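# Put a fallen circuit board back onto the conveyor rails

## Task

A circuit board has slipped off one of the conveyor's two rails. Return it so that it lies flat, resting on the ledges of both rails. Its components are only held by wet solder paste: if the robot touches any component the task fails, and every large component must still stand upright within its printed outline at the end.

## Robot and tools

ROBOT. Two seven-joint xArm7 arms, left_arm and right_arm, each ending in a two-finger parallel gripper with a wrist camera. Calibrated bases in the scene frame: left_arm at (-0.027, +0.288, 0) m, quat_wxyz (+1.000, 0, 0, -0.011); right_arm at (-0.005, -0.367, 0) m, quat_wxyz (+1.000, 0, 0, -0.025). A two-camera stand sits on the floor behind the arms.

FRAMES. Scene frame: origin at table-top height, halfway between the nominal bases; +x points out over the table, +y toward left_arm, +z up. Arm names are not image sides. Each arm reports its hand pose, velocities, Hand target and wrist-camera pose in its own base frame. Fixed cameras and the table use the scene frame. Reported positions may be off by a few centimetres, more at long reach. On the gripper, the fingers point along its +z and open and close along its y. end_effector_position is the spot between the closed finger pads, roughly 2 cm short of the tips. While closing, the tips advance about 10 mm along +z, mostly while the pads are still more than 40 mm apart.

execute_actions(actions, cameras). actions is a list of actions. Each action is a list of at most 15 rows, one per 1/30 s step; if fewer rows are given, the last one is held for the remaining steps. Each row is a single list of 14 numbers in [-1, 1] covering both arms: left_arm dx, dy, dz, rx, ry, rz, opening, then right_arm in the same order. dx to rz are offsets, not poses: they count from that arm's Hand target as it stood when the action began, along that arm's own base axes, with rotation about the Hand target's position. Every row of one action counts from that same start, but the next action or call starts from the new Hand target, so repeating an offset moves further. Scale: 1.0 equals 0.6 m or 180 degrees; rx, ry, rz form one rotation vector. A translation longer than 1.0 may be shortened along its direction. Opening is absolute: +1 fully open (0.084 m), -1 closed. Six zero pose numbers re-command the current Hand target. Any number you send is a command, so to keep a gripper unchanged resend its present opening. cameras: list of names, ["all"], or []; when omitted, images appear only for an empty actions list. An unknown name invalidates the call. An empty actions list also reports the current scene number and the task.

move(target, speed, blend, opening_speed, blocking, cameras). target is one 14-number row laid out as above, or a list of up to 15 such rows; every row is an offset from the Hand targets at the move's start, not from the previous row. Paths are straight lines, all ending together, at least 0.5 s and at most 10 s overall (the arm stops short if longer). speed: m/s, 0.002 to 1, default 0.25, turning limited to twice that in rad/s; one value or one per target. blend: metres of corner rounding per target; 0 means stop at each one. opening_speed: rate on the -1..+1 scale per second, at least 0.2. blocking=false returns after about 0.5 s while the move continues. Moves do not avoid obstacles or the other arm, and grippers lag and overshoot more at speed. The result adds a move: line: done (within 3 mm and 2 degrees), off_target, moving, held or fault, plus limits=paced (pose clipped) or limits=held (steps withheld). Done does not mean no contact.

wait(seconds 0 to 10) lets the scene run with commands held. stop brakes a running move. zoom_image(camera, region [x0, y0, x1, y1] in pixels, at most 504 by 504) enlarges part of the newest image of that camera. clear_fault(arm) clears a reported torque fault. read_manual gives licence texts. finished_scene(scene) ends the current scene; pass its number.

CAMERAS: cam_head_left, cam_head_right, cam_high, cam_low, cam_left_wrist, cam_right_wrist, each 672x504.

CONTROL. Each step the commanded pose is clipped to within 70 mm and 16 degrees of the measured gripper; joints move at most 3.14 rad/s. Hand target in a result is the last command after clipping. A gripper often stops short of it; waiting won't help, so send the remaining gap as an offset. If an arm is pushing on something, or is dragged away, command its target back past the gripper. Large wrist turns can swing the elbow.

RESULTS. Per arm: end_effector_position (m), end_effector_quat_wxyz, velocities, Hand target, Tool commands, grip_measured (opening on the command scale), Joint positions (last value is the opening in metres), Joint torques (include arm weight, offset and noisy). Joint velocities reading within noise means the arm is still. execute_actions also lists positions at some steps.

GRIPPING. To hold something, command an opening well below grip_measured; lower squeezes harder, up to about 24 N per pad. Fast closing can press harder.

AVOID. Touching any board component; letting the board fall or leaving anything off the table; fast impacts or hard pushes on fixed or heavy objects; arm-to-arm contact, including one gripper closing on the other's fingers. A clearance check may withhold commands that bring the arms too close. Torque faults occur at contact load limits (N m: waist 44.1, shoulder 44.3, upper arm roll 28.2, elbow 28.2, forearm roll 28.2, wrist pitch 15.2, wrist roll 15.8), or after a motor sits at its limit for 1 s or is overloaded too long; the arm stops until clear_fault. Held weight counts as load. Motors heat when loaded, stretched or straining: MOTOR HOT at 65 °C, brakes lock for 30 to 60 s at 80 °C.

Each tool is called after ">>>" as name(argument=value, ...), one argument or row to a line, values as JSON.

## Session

>>> execute_actions(
  actions=[],
)

>>> zoom_image(
  camera="cam_high",
  region=[150, 120, 400, 370],
)

>>> zoom_image(
  camera="cam_head_left",
  region=[290, 170, 490, 310],
)

Scene clock: 0.00 s.
left_arm: end_effector_position=(+0.2196, +0.2866, +0.1721) grip_measured=+1.00 end_effector_quat_wxyz=(-0.323, +0.663, +0.643, +0.207) | right_arm: end_effector_position=(+0.3997, -0.1661, +0.2273) grip_measured=+1.00 end_effector_quat_wxyz=(-0.212, +0.494, +0.835, -0.116)
Joint positions: left_arm=[1.39 -0.673 -0.807 0.279 0.533 0.482 -1.362 0.084] | right_arm=[-0.372 0.274 0.065 1.476 -0.144 1.675 -2.36 0.084]
Joint velocities: within noise
Joint torques (N m): no reading
Hand target: left_arm +0.2196, +0.2866, +0.1721; -0.323, +0.663, +0.643, +0.207 | right_arm +0.3997, -0.1661, +0.2273; -0.212, +0.494, +0.835, -0.116
Tool commands: left_gripper/opening=+1.0 right_gripper/opening=+1.0

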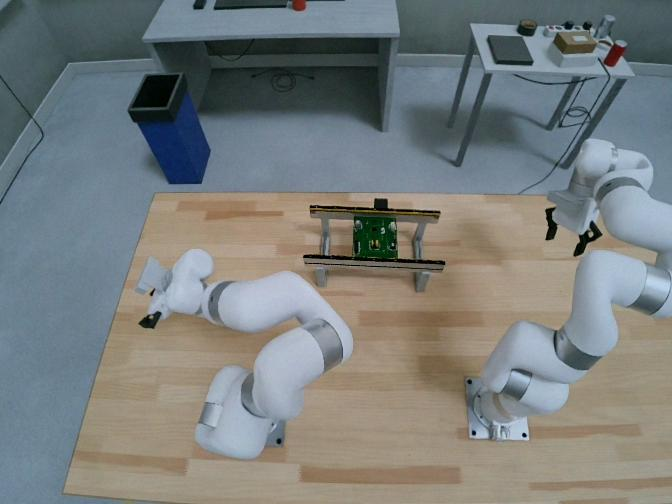

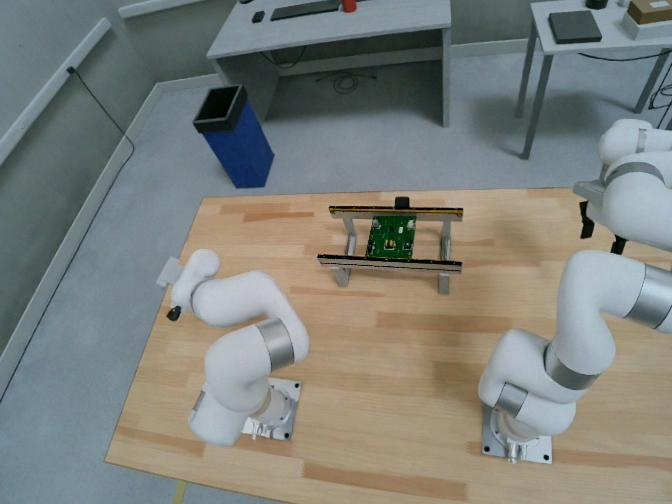

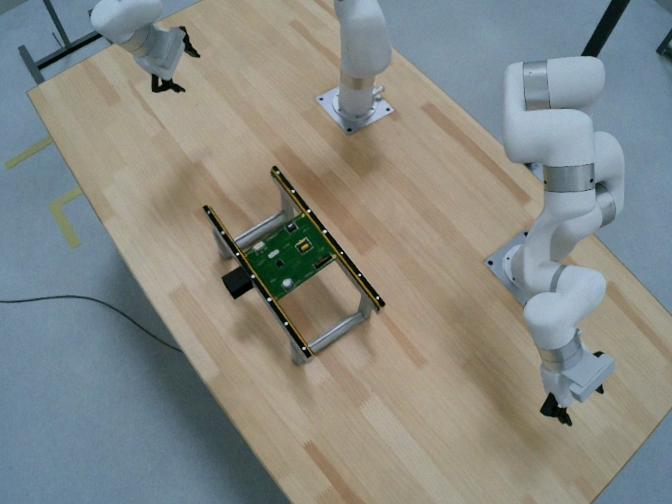

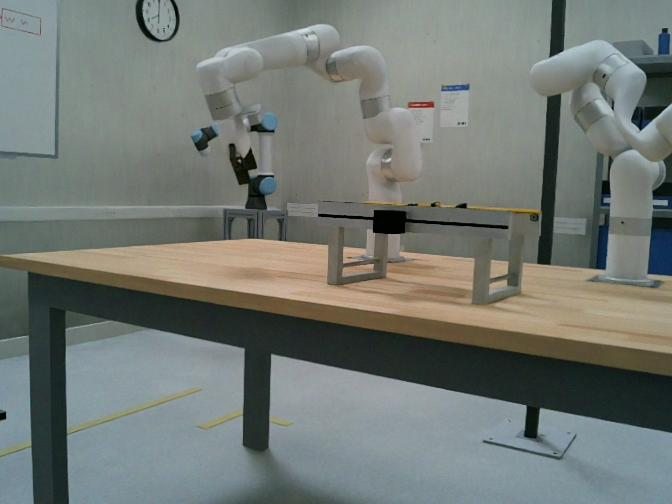

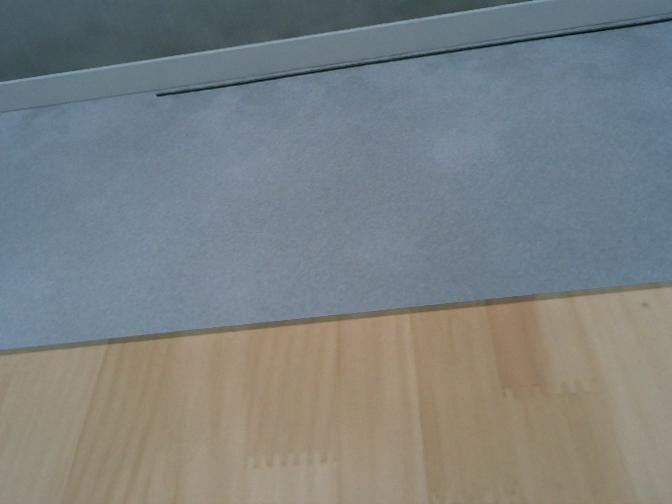

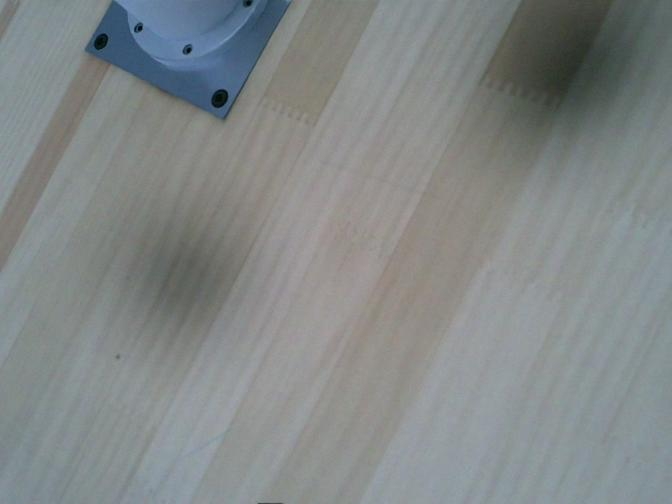

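Scaled by 2.016 from the camera's 672x504 image, which has a finer 960x720 frame.

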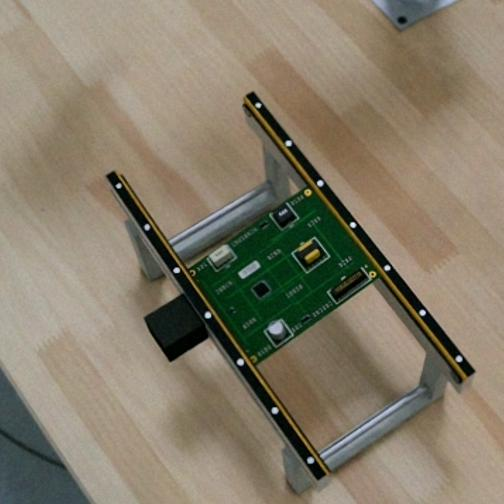

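Scaled by 2.520 from the camera's 672x504 image, which has a finer 960x720 frame.

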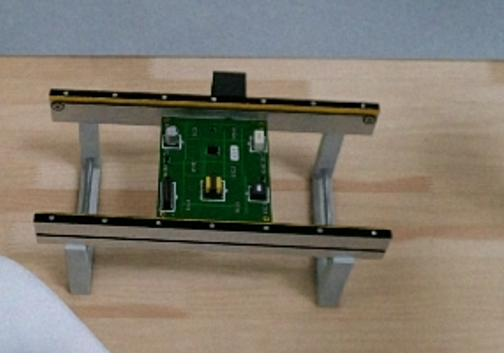

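>>> move(
  target=[0.3507, -0.692, 0.2632, -0.1642, -0.065, 0.3286, -0.5, 0.0795, 0.4377, -0.1238, 0.1132, 0.4260, -0.5328, -0.5],
  speed=0.45,
)

>>> move(
  target=[0.2137, -0.2372, -0.126, -0.1095, -0.0433, 0.2191, -0.5, -0.003, 0.2, 0, 0, 0, 0, -0.5],
  speed=0.25,
  cameras=["all"],
)

Scene clock: 37.10 s.
left_arm: end_effector_position=(+0.4300, -0.1286, +0.3300) grip_measured=-0.52 end_effector_quat_wxyz=(-0.146, +0.297, +0.940, -0.078) | right_arm: end_effector_position=(+0.4474, +0.0966, +0.1530) grip_measured=-0.52 end_effector_quat_wxyz=(+0.705, -0.706, +0.047, +0.057)
Joint positions: left_arm=[1.91 -0.455 -1.804 1.675 -0.475 1.895 -2.45 0.021] | right_arm=[-0.334 0.596 -0.026 1.111 1.251 1.762 -0.942 0.021]
Joint torques (N m): left_arm=[6.74 9.21 3.86 18.68 -1.57 1.19 -1.43] | right_arm=[9.81 -29.37 3.99 12.42 5.07 0.73 1.38]
Hand target: left_arm +0.4300, -0.1286, +0.3300; -0.146, +0.298, +0.940, -0.078 | right_arm +0.4474, +0.0966, +0.1530; +0.705, -0.706, +0.047, +0.057
Off the commanded pose: left_arm 0.000 m, 0 deg | right_arm 0.000 m, 0 deg.
move: done

Scene clock: 39.13 s.
left_arm: end_effector_position=(+0.5582, -0.2709, +0.2544) grip_measured=-0.52 end_effector_quat_wxyz=(+0.003, -0.011, +0.966, -0.259) | right_arm: end_effector_position=(+0.4456, +0.2165, +0.1530) grip_measured=-0.52 end_effector_quat_wxyz=(+0.705, -0.706, +0.047, +0.057)
Joint positions: left_arm=[2.026 -0.664 -1.959 1.614 -1.147 1.445 -2.958 0.021] | right_arm=[-0.174 0.536 0.096 0.998 1.454 1.574 -0.957 0.021]
Joint torques (N m): left_arm=[-3.52 13.96 6.74 15.17 -2.16 -3.2 -2.44] | right_arm=[9.95 -27.09 5.69 12.45 4.91 0.82 -1.47]
Hand target: left_arm +0.5582, -0.2709, +0.2544; +0.003, -0.011, +0.966, -0.259 | right_arm +0.4456, +0.2166, +0.1530; +0.705, -0.706, +0.047, +0.057
Off the commanded pose: left_arm 0.000 m, 0 deg | right_arm 0.000 m, 0 deg.
move: done

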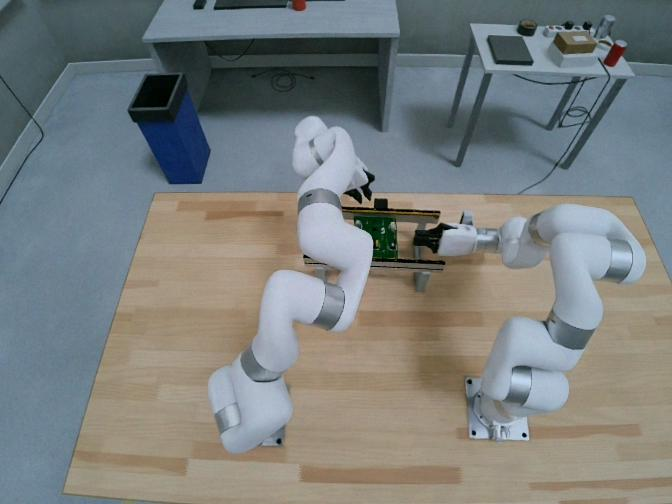

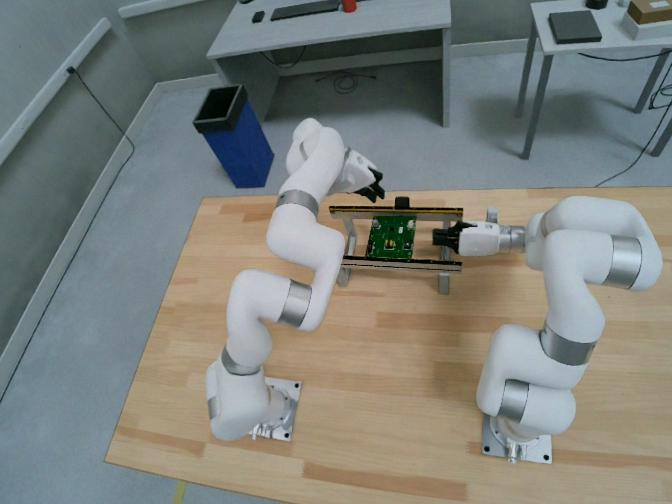

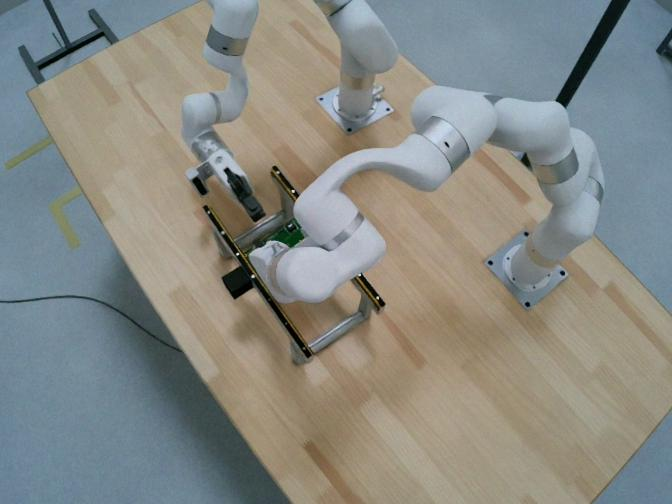

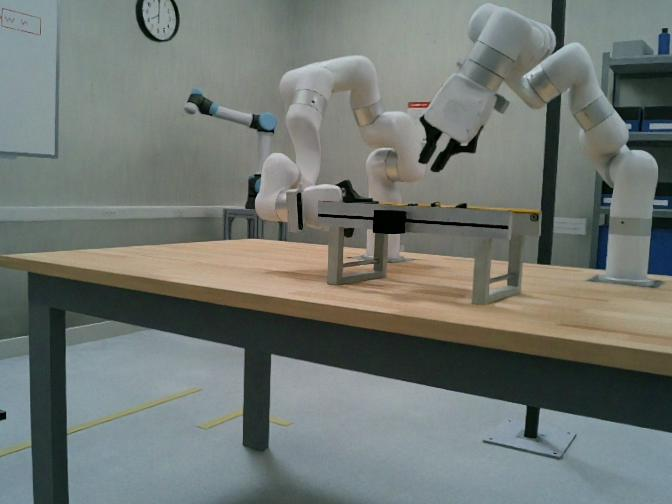

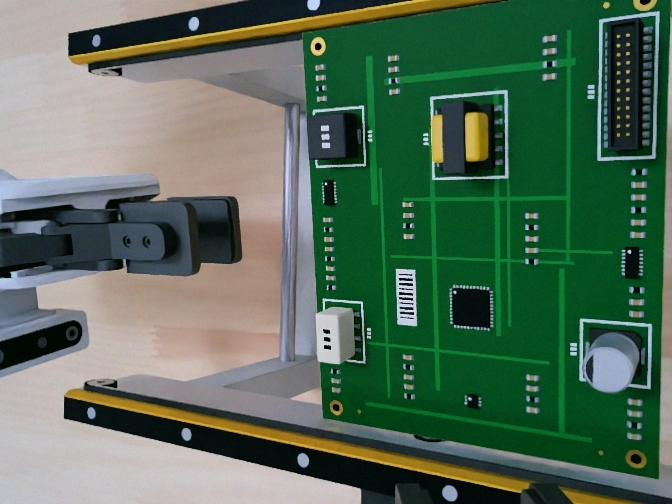

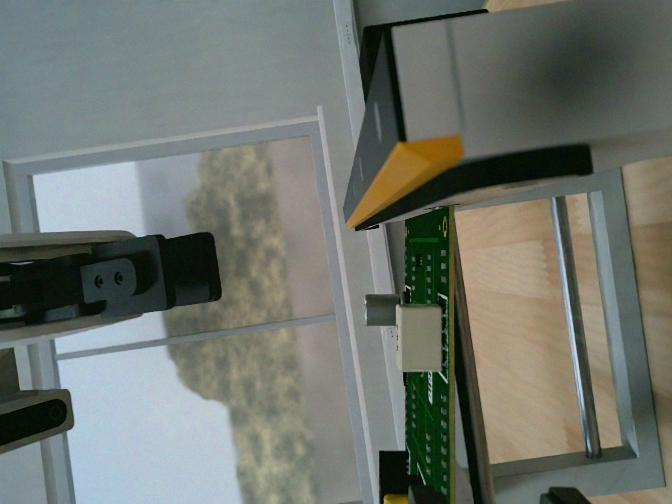

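>>> zoom_image(
  camera="cam_left_wrist",
  region=[160, 150, 360, 300],
)

>>> zoom_image(
  camera="cam_left_wrist",
  region=[270, 0, 672, 120],
)

>>> zoom_image(
  camera="cam_left_wrist",
  region=[290, 370, 672, 504],
)

>>> zoom_image(
  camera="cam_right_wrist",
  region=[340, 200, 640, 504],
)

Scaled by 2.520 from the camera's 672x504 image, which has a finer 960x720 frame.

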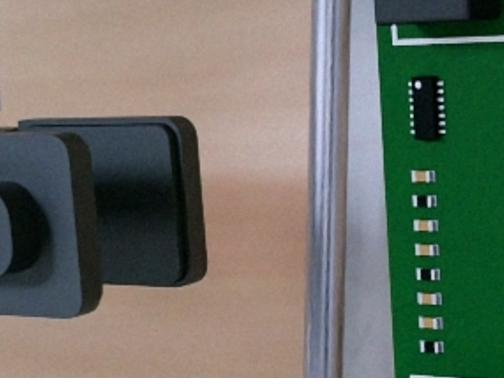

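Scaled by 1.254 from the camera's 672x504 image, which has a finer 960x720 frame.

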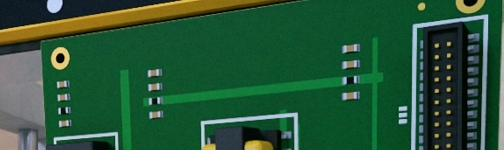

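Scaled by 1.319 from the camera's 672x504 image, which has a finer 960x720 frame.

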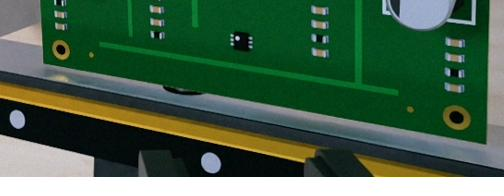

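Scaled by 1.658 from the camera's 672x504 image, which has a finer 960x720 frame.

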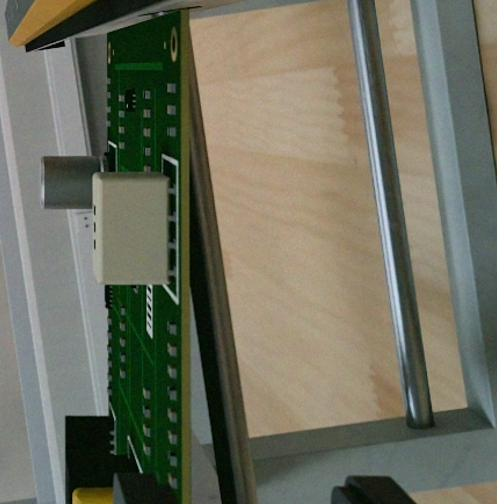

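>>> move(
  target=[0, 0, 0, 0, 0, 0, -0.5, -0.0025, 0.07, 0, 0, 0, -0.0111, -0.5],
  speed=0.12,
  cameras=["cam_left_wrist", "cam_right_wrist"],
)

>>> zoom_image(
  camera="cam_left_wrist",
  region=[230, 150, 390, 300],
)

>>> zoom_image(
  camera="cam_right_wrist",
  region=[380, 380, 580, 504],
)

Scene clock: 74.23 s.
left_arm: end_effector_position=(+0.5582, -0.2709, +0.2544) grip_measured=-0.52 end_effector_quat_wxyz=(+0.003, -0.011, +0.966, -0.259) | right_arm: end_effector_position=(+0.4441, +0.2585, +0.1530) grip_measured=-0.52 end_effector_quat_wxyz=(+0.706, -0.705, +0.059, +0.045)
Joint positions: left_arm=[2.026 -0.664 -1.959 1.614 -1.147 1.445 -2.958 0.021] | right_arm=[-0.116 0.515 0.146 0.956 1.567 1.492 -0.978 0.021]
Joint torques (N m): left_arm=[4.5 14.43 6.71 18.43 -2.08 -3 -1.49] | right_arm=[9.85 -27.62 6.13 12.56 4.75 0.78 -1.51]
Hand target: left_arm +0.5582, -0.2709, +0.2544; +0.003, -0.011, +0.966, -0.259 | right_arm +0.4441, +0.2586, +0.1530; +0.706, -0.705, +0.059, +0.045
Off the commanded pose: left_arm 0.000 m, 0 deg | right_arm 0.000 m, 0 deg.
move: done
Images, in order (width x height): cam_left_wrist 672x504, cam_right_wrist 672x504.

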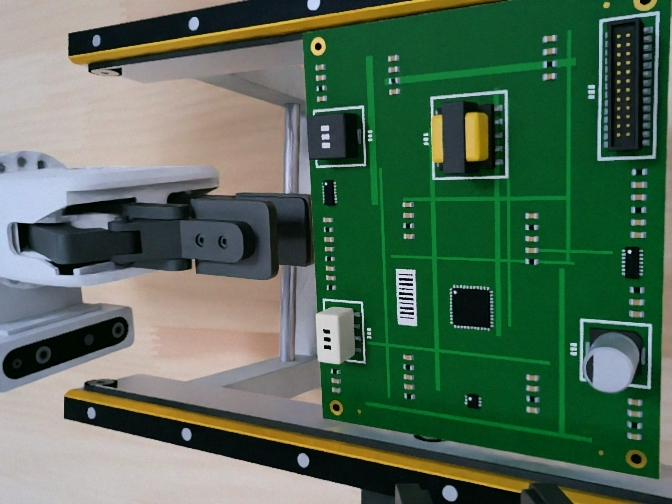

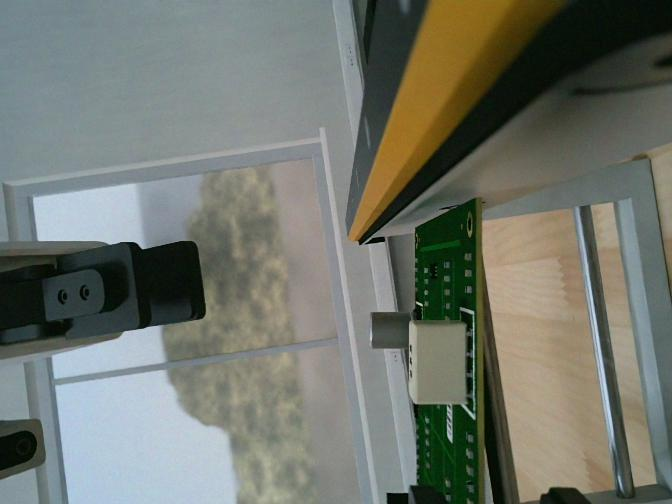

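Scaled by 3.150 from the camera's 672x504 image, which has a finer 960x720 frame.

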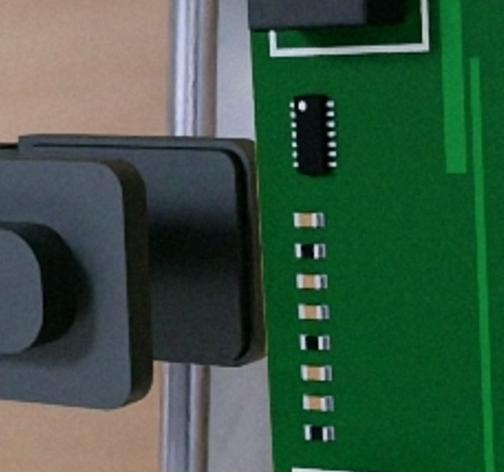

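Scaled by 2.520 from the camera's 672x504 image, which has a finer 960x720 frame.

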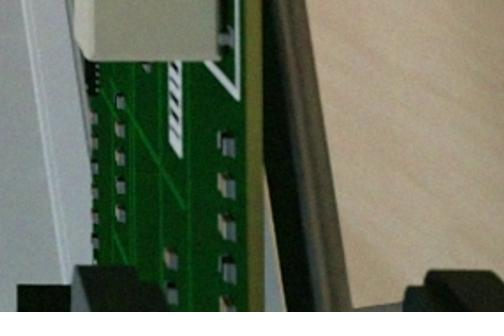

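>>> move(
  target=[0, 0, 0, 0, 0, 0, -0.5, -0.0008, 0.0233, 0.0013, 0, 0, 0, -0.5],
  speed=0.06,
  cameras=["cam_left_wrist", "cam_right_wrist"],
)

>>> zoom_image(
  camera="cam_left_wrist",
  region=[230, 150, 390, 300],
)

>>> zoom_image(
  camera="cam_right_wrist",
  region=[380, 380, 580, 504],
)

Scene clock: 84.07 s.
left_arm: end_effector_position=(+0.5582, -0.2709, +0.2544) grip_measured=-0.52 end_effector_quat_wxyz=(+0.003, -0.011, +0.966, -0.259) | right_arm: end_effector_position=(+0.4436, +0.2725, +0.1538) grip_measured=-0.52 end_effector_quat_wxyz=(+0.706, -0.705, +0.059, +0.045)
Joint positions: left_arm=[2.026 -0.664 -1.959 1.614 -1.147 1.445 -2.958 0.021] | right_arm=[-0.097 0.514 0.162 0.956 1.594 1.471 -0.979 0.021]
Joint torques (N m): left_arm=[4.75 14.45 6.7 18.47 -1.67 -2.87 -0.69] | right_arm=[9.77 -26.87 6.32 17.78 4.72 0.82 -1.43]
Hand target: left_arm +0.5582, -0.2709, +0.2544; +0.003, -0.011, +0.966, -0.259 | right_arm +0.4437, +0.2725, +0.1538; +0.706, -0.705, +0.059, +0.045
Off the commanded pose: left_arm 0.000 m, 0 deg | right_arm 0.000 m, 0 deg.
move: done
Images, in order (width x height): cam_left_wrist 672x504, cam_right_wrist 672x504.

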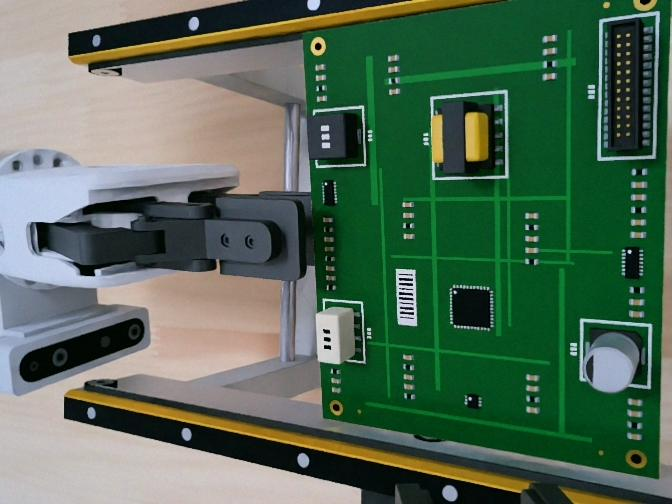

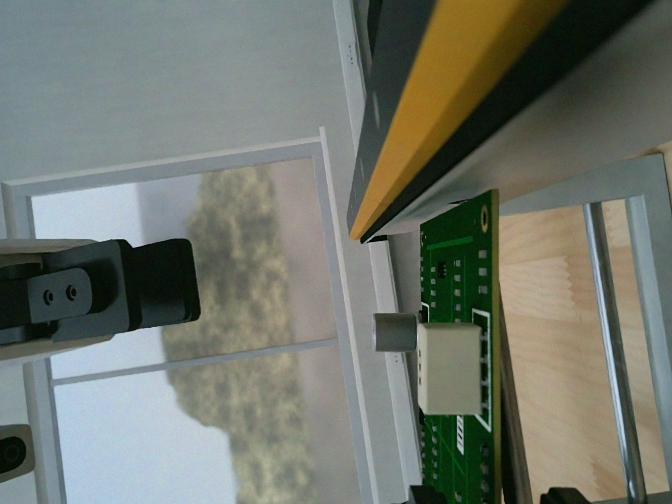

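Scaled by 3.150 from the camera's 672x504 image, which has a finer 960x720 frame.

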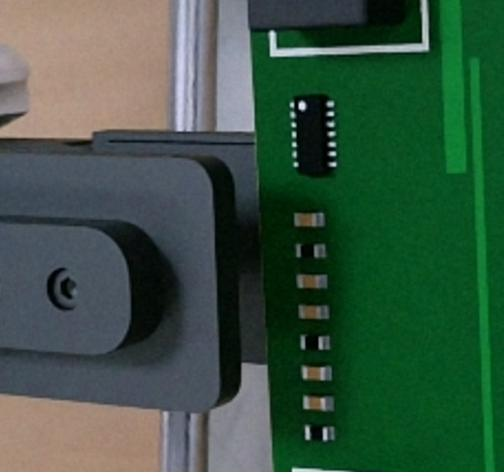

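Scaled by 2.520 from the camera's 672x504 image, which has a finer 960x720 frame.

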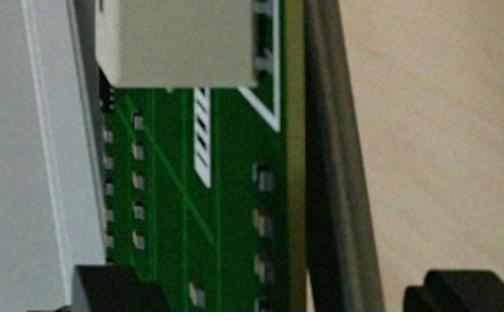

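>>> move(
  target=[
    [-0.0458, 0.1908, 0.0427, -0.167, 0.0183, 0.0115, -0.5, -0.0001, 0.0017, 0, 0, 0, 0, -0.5],
    [-0.1127, 0.1977, -0.0907, -0.3339, 0.0366, 0.023, -0.5, -0.0001, 0.0017, 0, 0, 0, 0, -0.5],
    [-0.1128, 0.181, -0.17, -0.3339, 0.0366, 0.023, -0.5, -0.0001, 0.0017, 0, 0, 0, 0, -0.5],
    [-0.1155, 0.0788, -0.17, -0.3339, 0.0366, 0.023, -0.5, -0.0001, 0.0017, 0, 0, 0, 0, -0.5],
  ],
  speed=[0.3, 0.3, 0.2, 0.1],
  blend=[0.02, 0.01, 0.005, 0],
  cameras=["cam_left_wrist", "cam_right_wrist", "cam_high"],
)

>>> zoom_image(
  camera="cam_left_wrist",
  region=[380, 380, 580, 504],
)

>>> zoom_image(
  camera="cam_right_wrist",
  region=[270, 340, 560, 504],
)

>>> zoom_image(
  camera="cam_high",
  region=[220, 190, 360, 320],
)

Scene clock: 113.70 s.
left_arm: end_effector_position=(+0.4889, -0.2236, +0.1524) grip_measured=-0.52 end_effector_quat_wxyz=(-0.047, -0.058, +0.704, -0.706) | right_arm: end_effector_position=(+0.4436, +0.2736, +0.1538) grip_measured=-0.52 end_effector_quat_wxyz=(+0.706, -0.705, +0.059, +0.045)
Joint positions: left_arm=[2.567 -0.77 -2.405 1.119 -1.832 1.988 -2.275 0.021] | right_arm=[-0.095 0.514 0.163 0.956 1.596 1.469 -0.979 0.021]
Joint torques (N m): left_arm=[-6.86 20.26 3.56 8.01 -2.57 -0.2 -2.37] | right_arm=[9.83 -20.31 6.34 17.77 4.59 0.8 -1.45]
Hand target: left_arm +0.4889, -0.2236, +0.1524; -0.047, -0.058, +0.704, -0.706 | right_arm +0.4436, +0.2736, +0.1538; +0.706, -0.705, +0.059, +0.045
Off the commanded pose: left_arm 0.000 m, 0 deg | right_arm 0.000 m, 0 deg.
move: done
Images, in order (width x height): cam_high 672x504, cam_left_wrist 672x504, cam_right_wrist 672x504.

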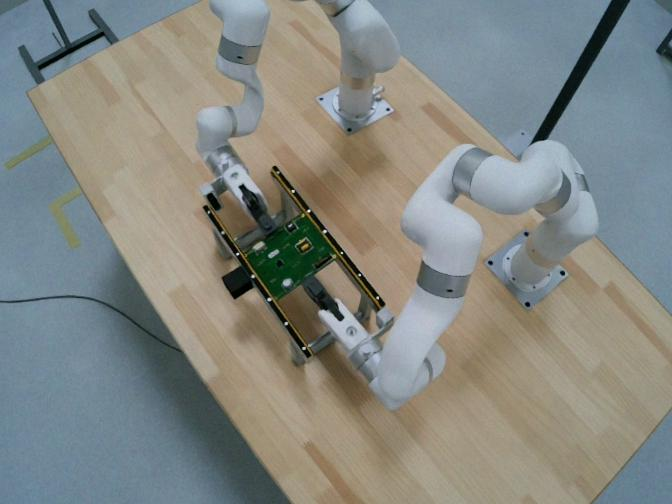

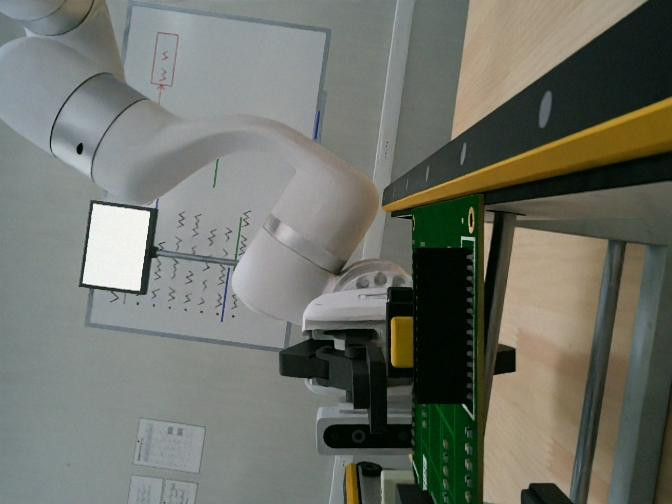

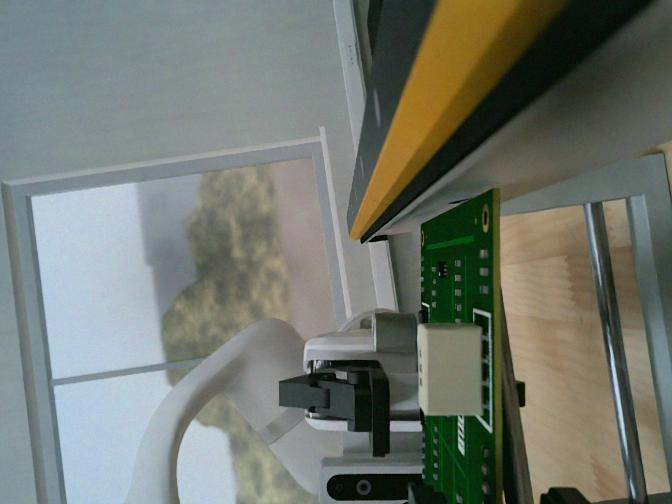

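Scaled by 2.520 from the camera's 672x504 image, which has a finer 960x720 frame.

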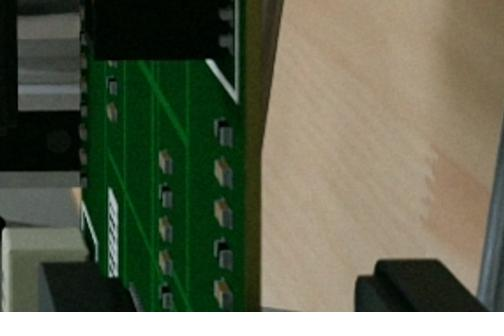

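Scaled by 1.738 from the camera's 672x504 image, which has a finer 960x720 frame.

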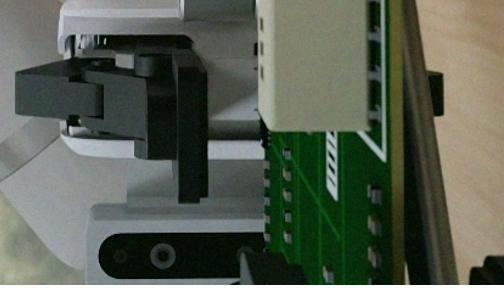

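Scaled by 3.600 from the camera's 672x504 image, which has a finer 960x720 frame.

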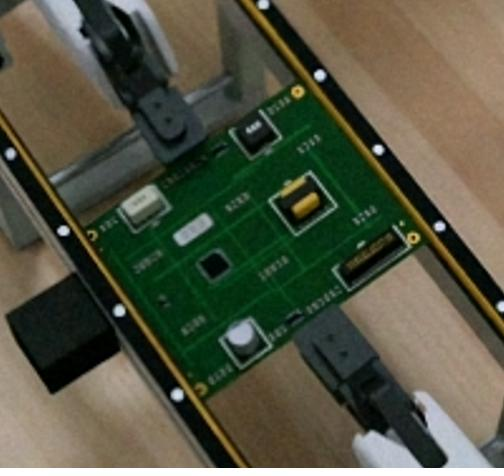

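>>> zoom_image(
  camera="cam_left_wrist",
  region=[260, 230, 520, 430],
)

>>> zoom_image(
  camera="cam_left_wrist",
  region=[380, 150, 580, 290],
)

>>> zoom_image(
  camera="cam_right_wrist",
  region=[360, 140, 560, 290],
)

Scaled by 1.938 from the camera's 672x504 image, which has a finer 960x720 frame.

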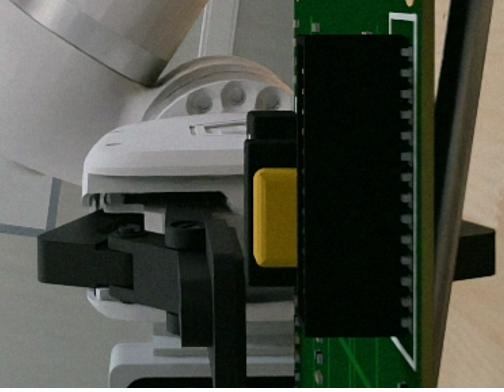

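Scaled by 2.520 from the camera's 672x504 image, which has a finer 960x720 frame.

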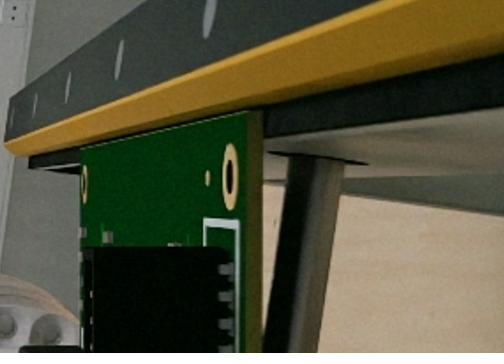

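Scaled by 2.520 from the camera's 672x504 image, which has a finer 960x720 frame.

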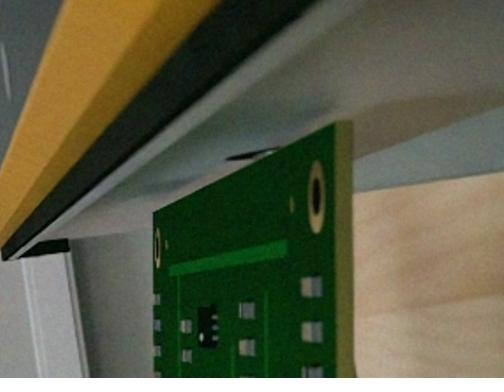

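>>> move(
  target=[
    [-0.0008, 0, -0.0053, 0, 0, 0, -0.5, -0.0002, 0, -0.0012, 0, 0, 0, -0.5],
    [-0.0006, -0.0158, -0.0053, 0, 0, 0, -0.5, -0.0002, 0, -0.0012, 0, 0, 0, -0.5],
  ],
  speed=0.05,
  blend=[0.001, 0],
  cameras=["cam_left_wrist", "cam_right_wrist", "cam_high"],
)

>>> zoom_image(
  camera="cam_left_wrist",
  region=[380, 380, 580, 504],
)

>>> zoom_image(
  camera="cam_right_wrist",
  region=[270, 340, 560, 504],
)

>>> zoom_image(
  camera="cam_high",
  region=[230, 200, 350, 310],
)

Scene clock: 140.83 s.
left_arm: end_effector_position=(+0.4886, -0.2331, +0.1492) grip_measured=-0.52 end_effector_quat_wxyz=(-0.047, -0.058, +0.704, -0.706) | right_arm: end_effector_position=(+0.4435, +0.2736, +0.1531) grip_measured=-0.52 end_effector_quat_wxyz=(+0.706, -0.705, +0.059, +0.045)
Joint positions: left_arm=[2.553 -0.772 -2.416 1.118 -1.848 1.973 -2.273 0.021] | right_arm=[-0.095 0.516 0.163 0.956 1.596 1.469 -0.981 0.021]
Joint torques (N m): left_arm=[-6.96 20.26 3.59 7.88 -2.48 -0.25 -2.41] | right_arm=[8.19 -20.24 1.94 17.66 -1.82 0.85 -1.47]
Hand target: left_arm +0.4886, -0.2331, +0.1492; -0.047, -0.058, +0.704, -0.706 | right_arm +0.4435, +0.2736, +0.1530; +0.706, -0.705, +0.059, +0.045
Off the commanded pose: left_arm 0.000 m, 0 deg | right_arm 0.000 m, 0 deg.
move: done
Images, in order (width x height): cam_high 672x504, cam_left_wrist 672x504, cam_right_wrist 672x504.

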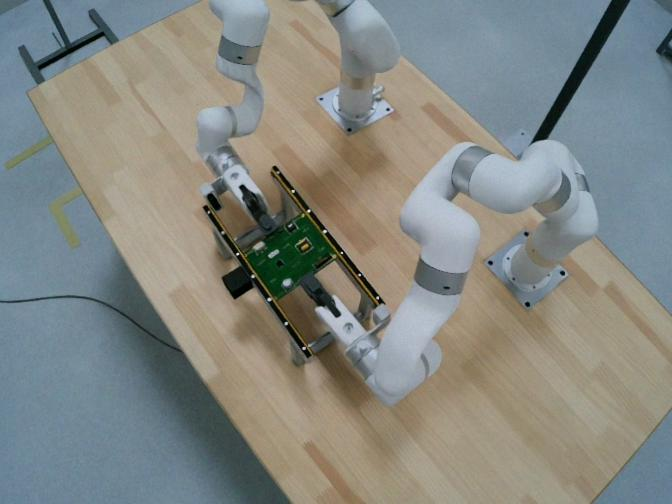

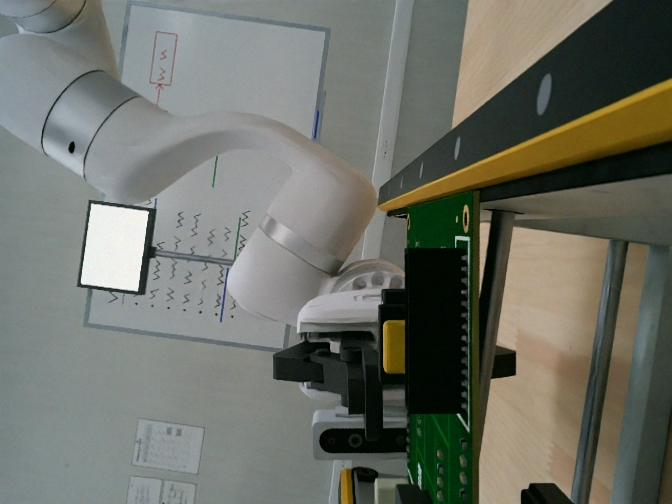

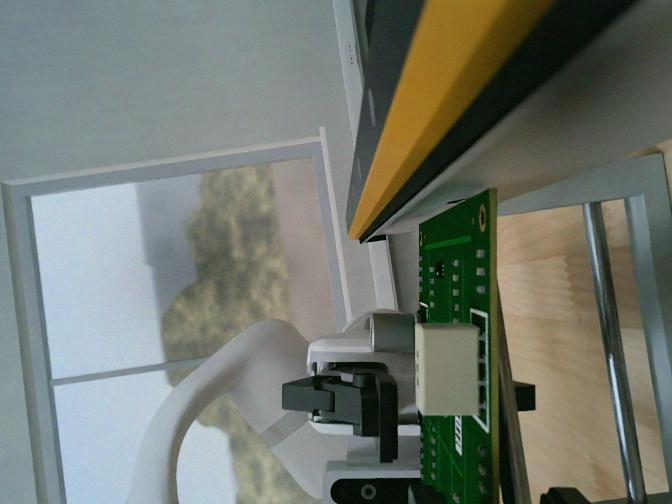

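Scaled by 2.520 from the camera's 672x504 image, which has a finer 960x720 frame.

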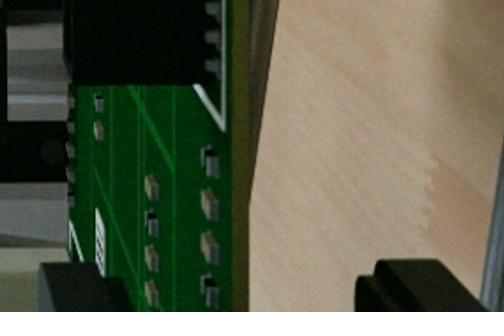

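Scaled by 1.738 from the camera's 672x504 image, which has a finer 960x720 frame.

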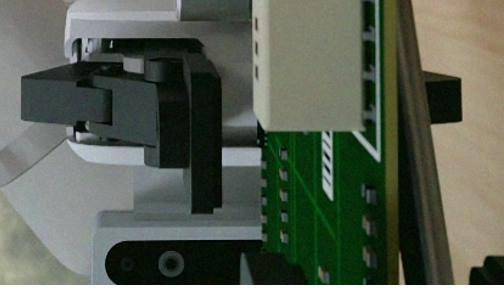

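Scaled by 4.200 from the camera's 672x504 image, which has a finer 960x720 frame.

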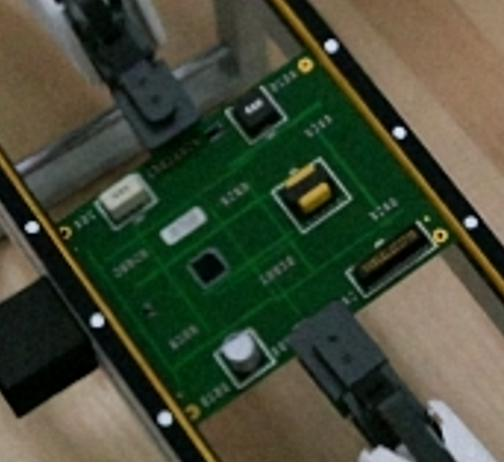

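>>> move(
  target=[0, 0, 0.0005, 0, 0, 0, -1, 0, 0, 0, 0, 0, 0, -1],
  opening_speed=0.25,
  cameras=["cam_left_wrist", "cam_right_wrist", "cam_high"],
)

>>> zoom_image(
  camera="cam_high",
  region=[230, 200, 350, 310],
)

>>> zoom_image(
  camera="cam_left_wrist",
  region=[260, 320, 550, 504],
)

Scene clock: 153.83 s.
left_arm: end_effector_position=(+0.4886, -0.2331, +0.1495) grip_measured=-0.97 end_effector_quat_wxyz=(-0.047, -0.058, +0.704, -0.706) | right_arm: end_effector_position=(+0.4435, +0.2736, +0.1530) grip_measured=-0.97 end_effector_quat_wxyz=(+0.706, -0.705, +0.059, +0.045)
Joint positions: left_arm=[2.553 -0.771 -2.416 1.118 -1.848 1.973 -2.274 0.001] | right_arm=[-0.095 0.516 0.163 0.956 1.596 1.469 -0.981 0.001]
Joint torques (N m): left_arm=[-4.69 19.94 9.85 8.08 -0.1 0 -2.41] | right_arm=[2.52 -20.68 1.48 16.69 -2.49 1.72 -0.76]
Hand target: left_arm +0.4886, -0.2331, +0.1495; -0.047, -0.058, +0.704, -0.706 | right_arm +0.4435, +0.2736, +0.1530; +0.706, -0.705, +0.059, +0.045
Off the commanded pose: left_arm 0.000 m, 0 deg | right_arm 0.000 m, 0 deg.
move: done
Images, in order (width x height): cam_high 672x504, cam_left_wrist 672x504, cam_right_wrist 672x504.

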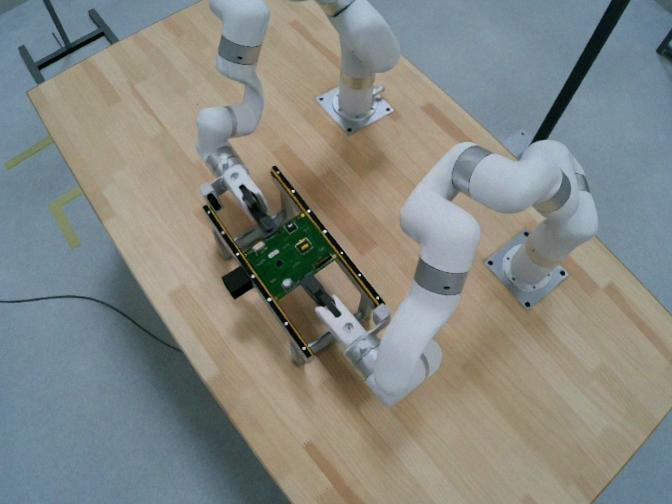

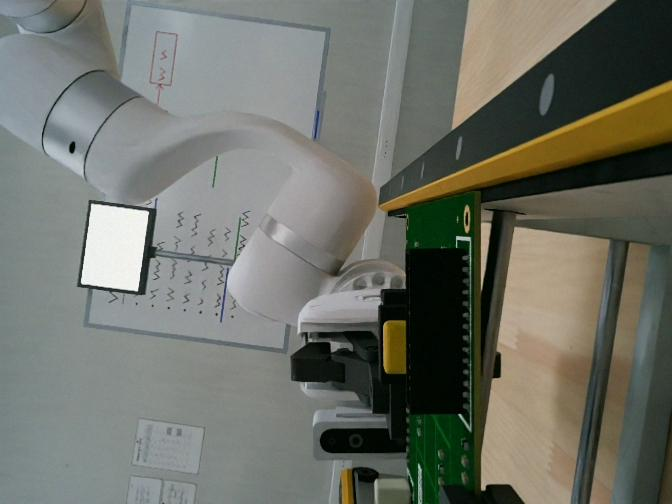

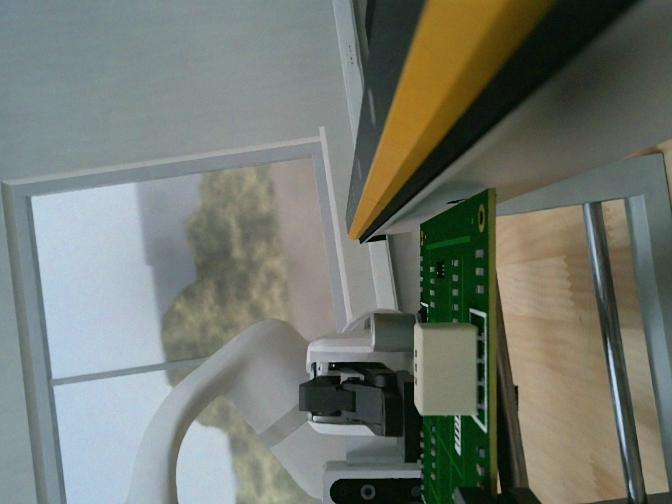

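Scaled by 4.200 from the camera's 672x504 image, which has a finer 960x720 frame.

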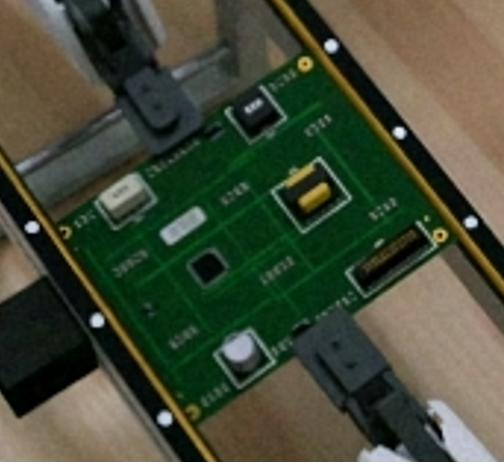

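Scaled by 1.738 from the camera's 672x504 image, which has a finer 960x720 frame.

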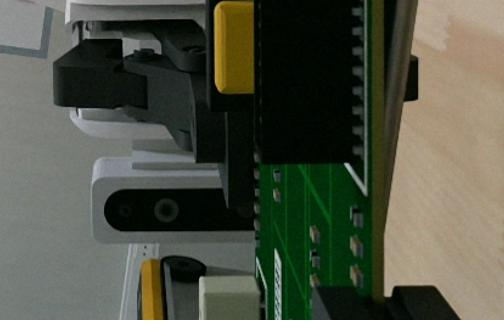

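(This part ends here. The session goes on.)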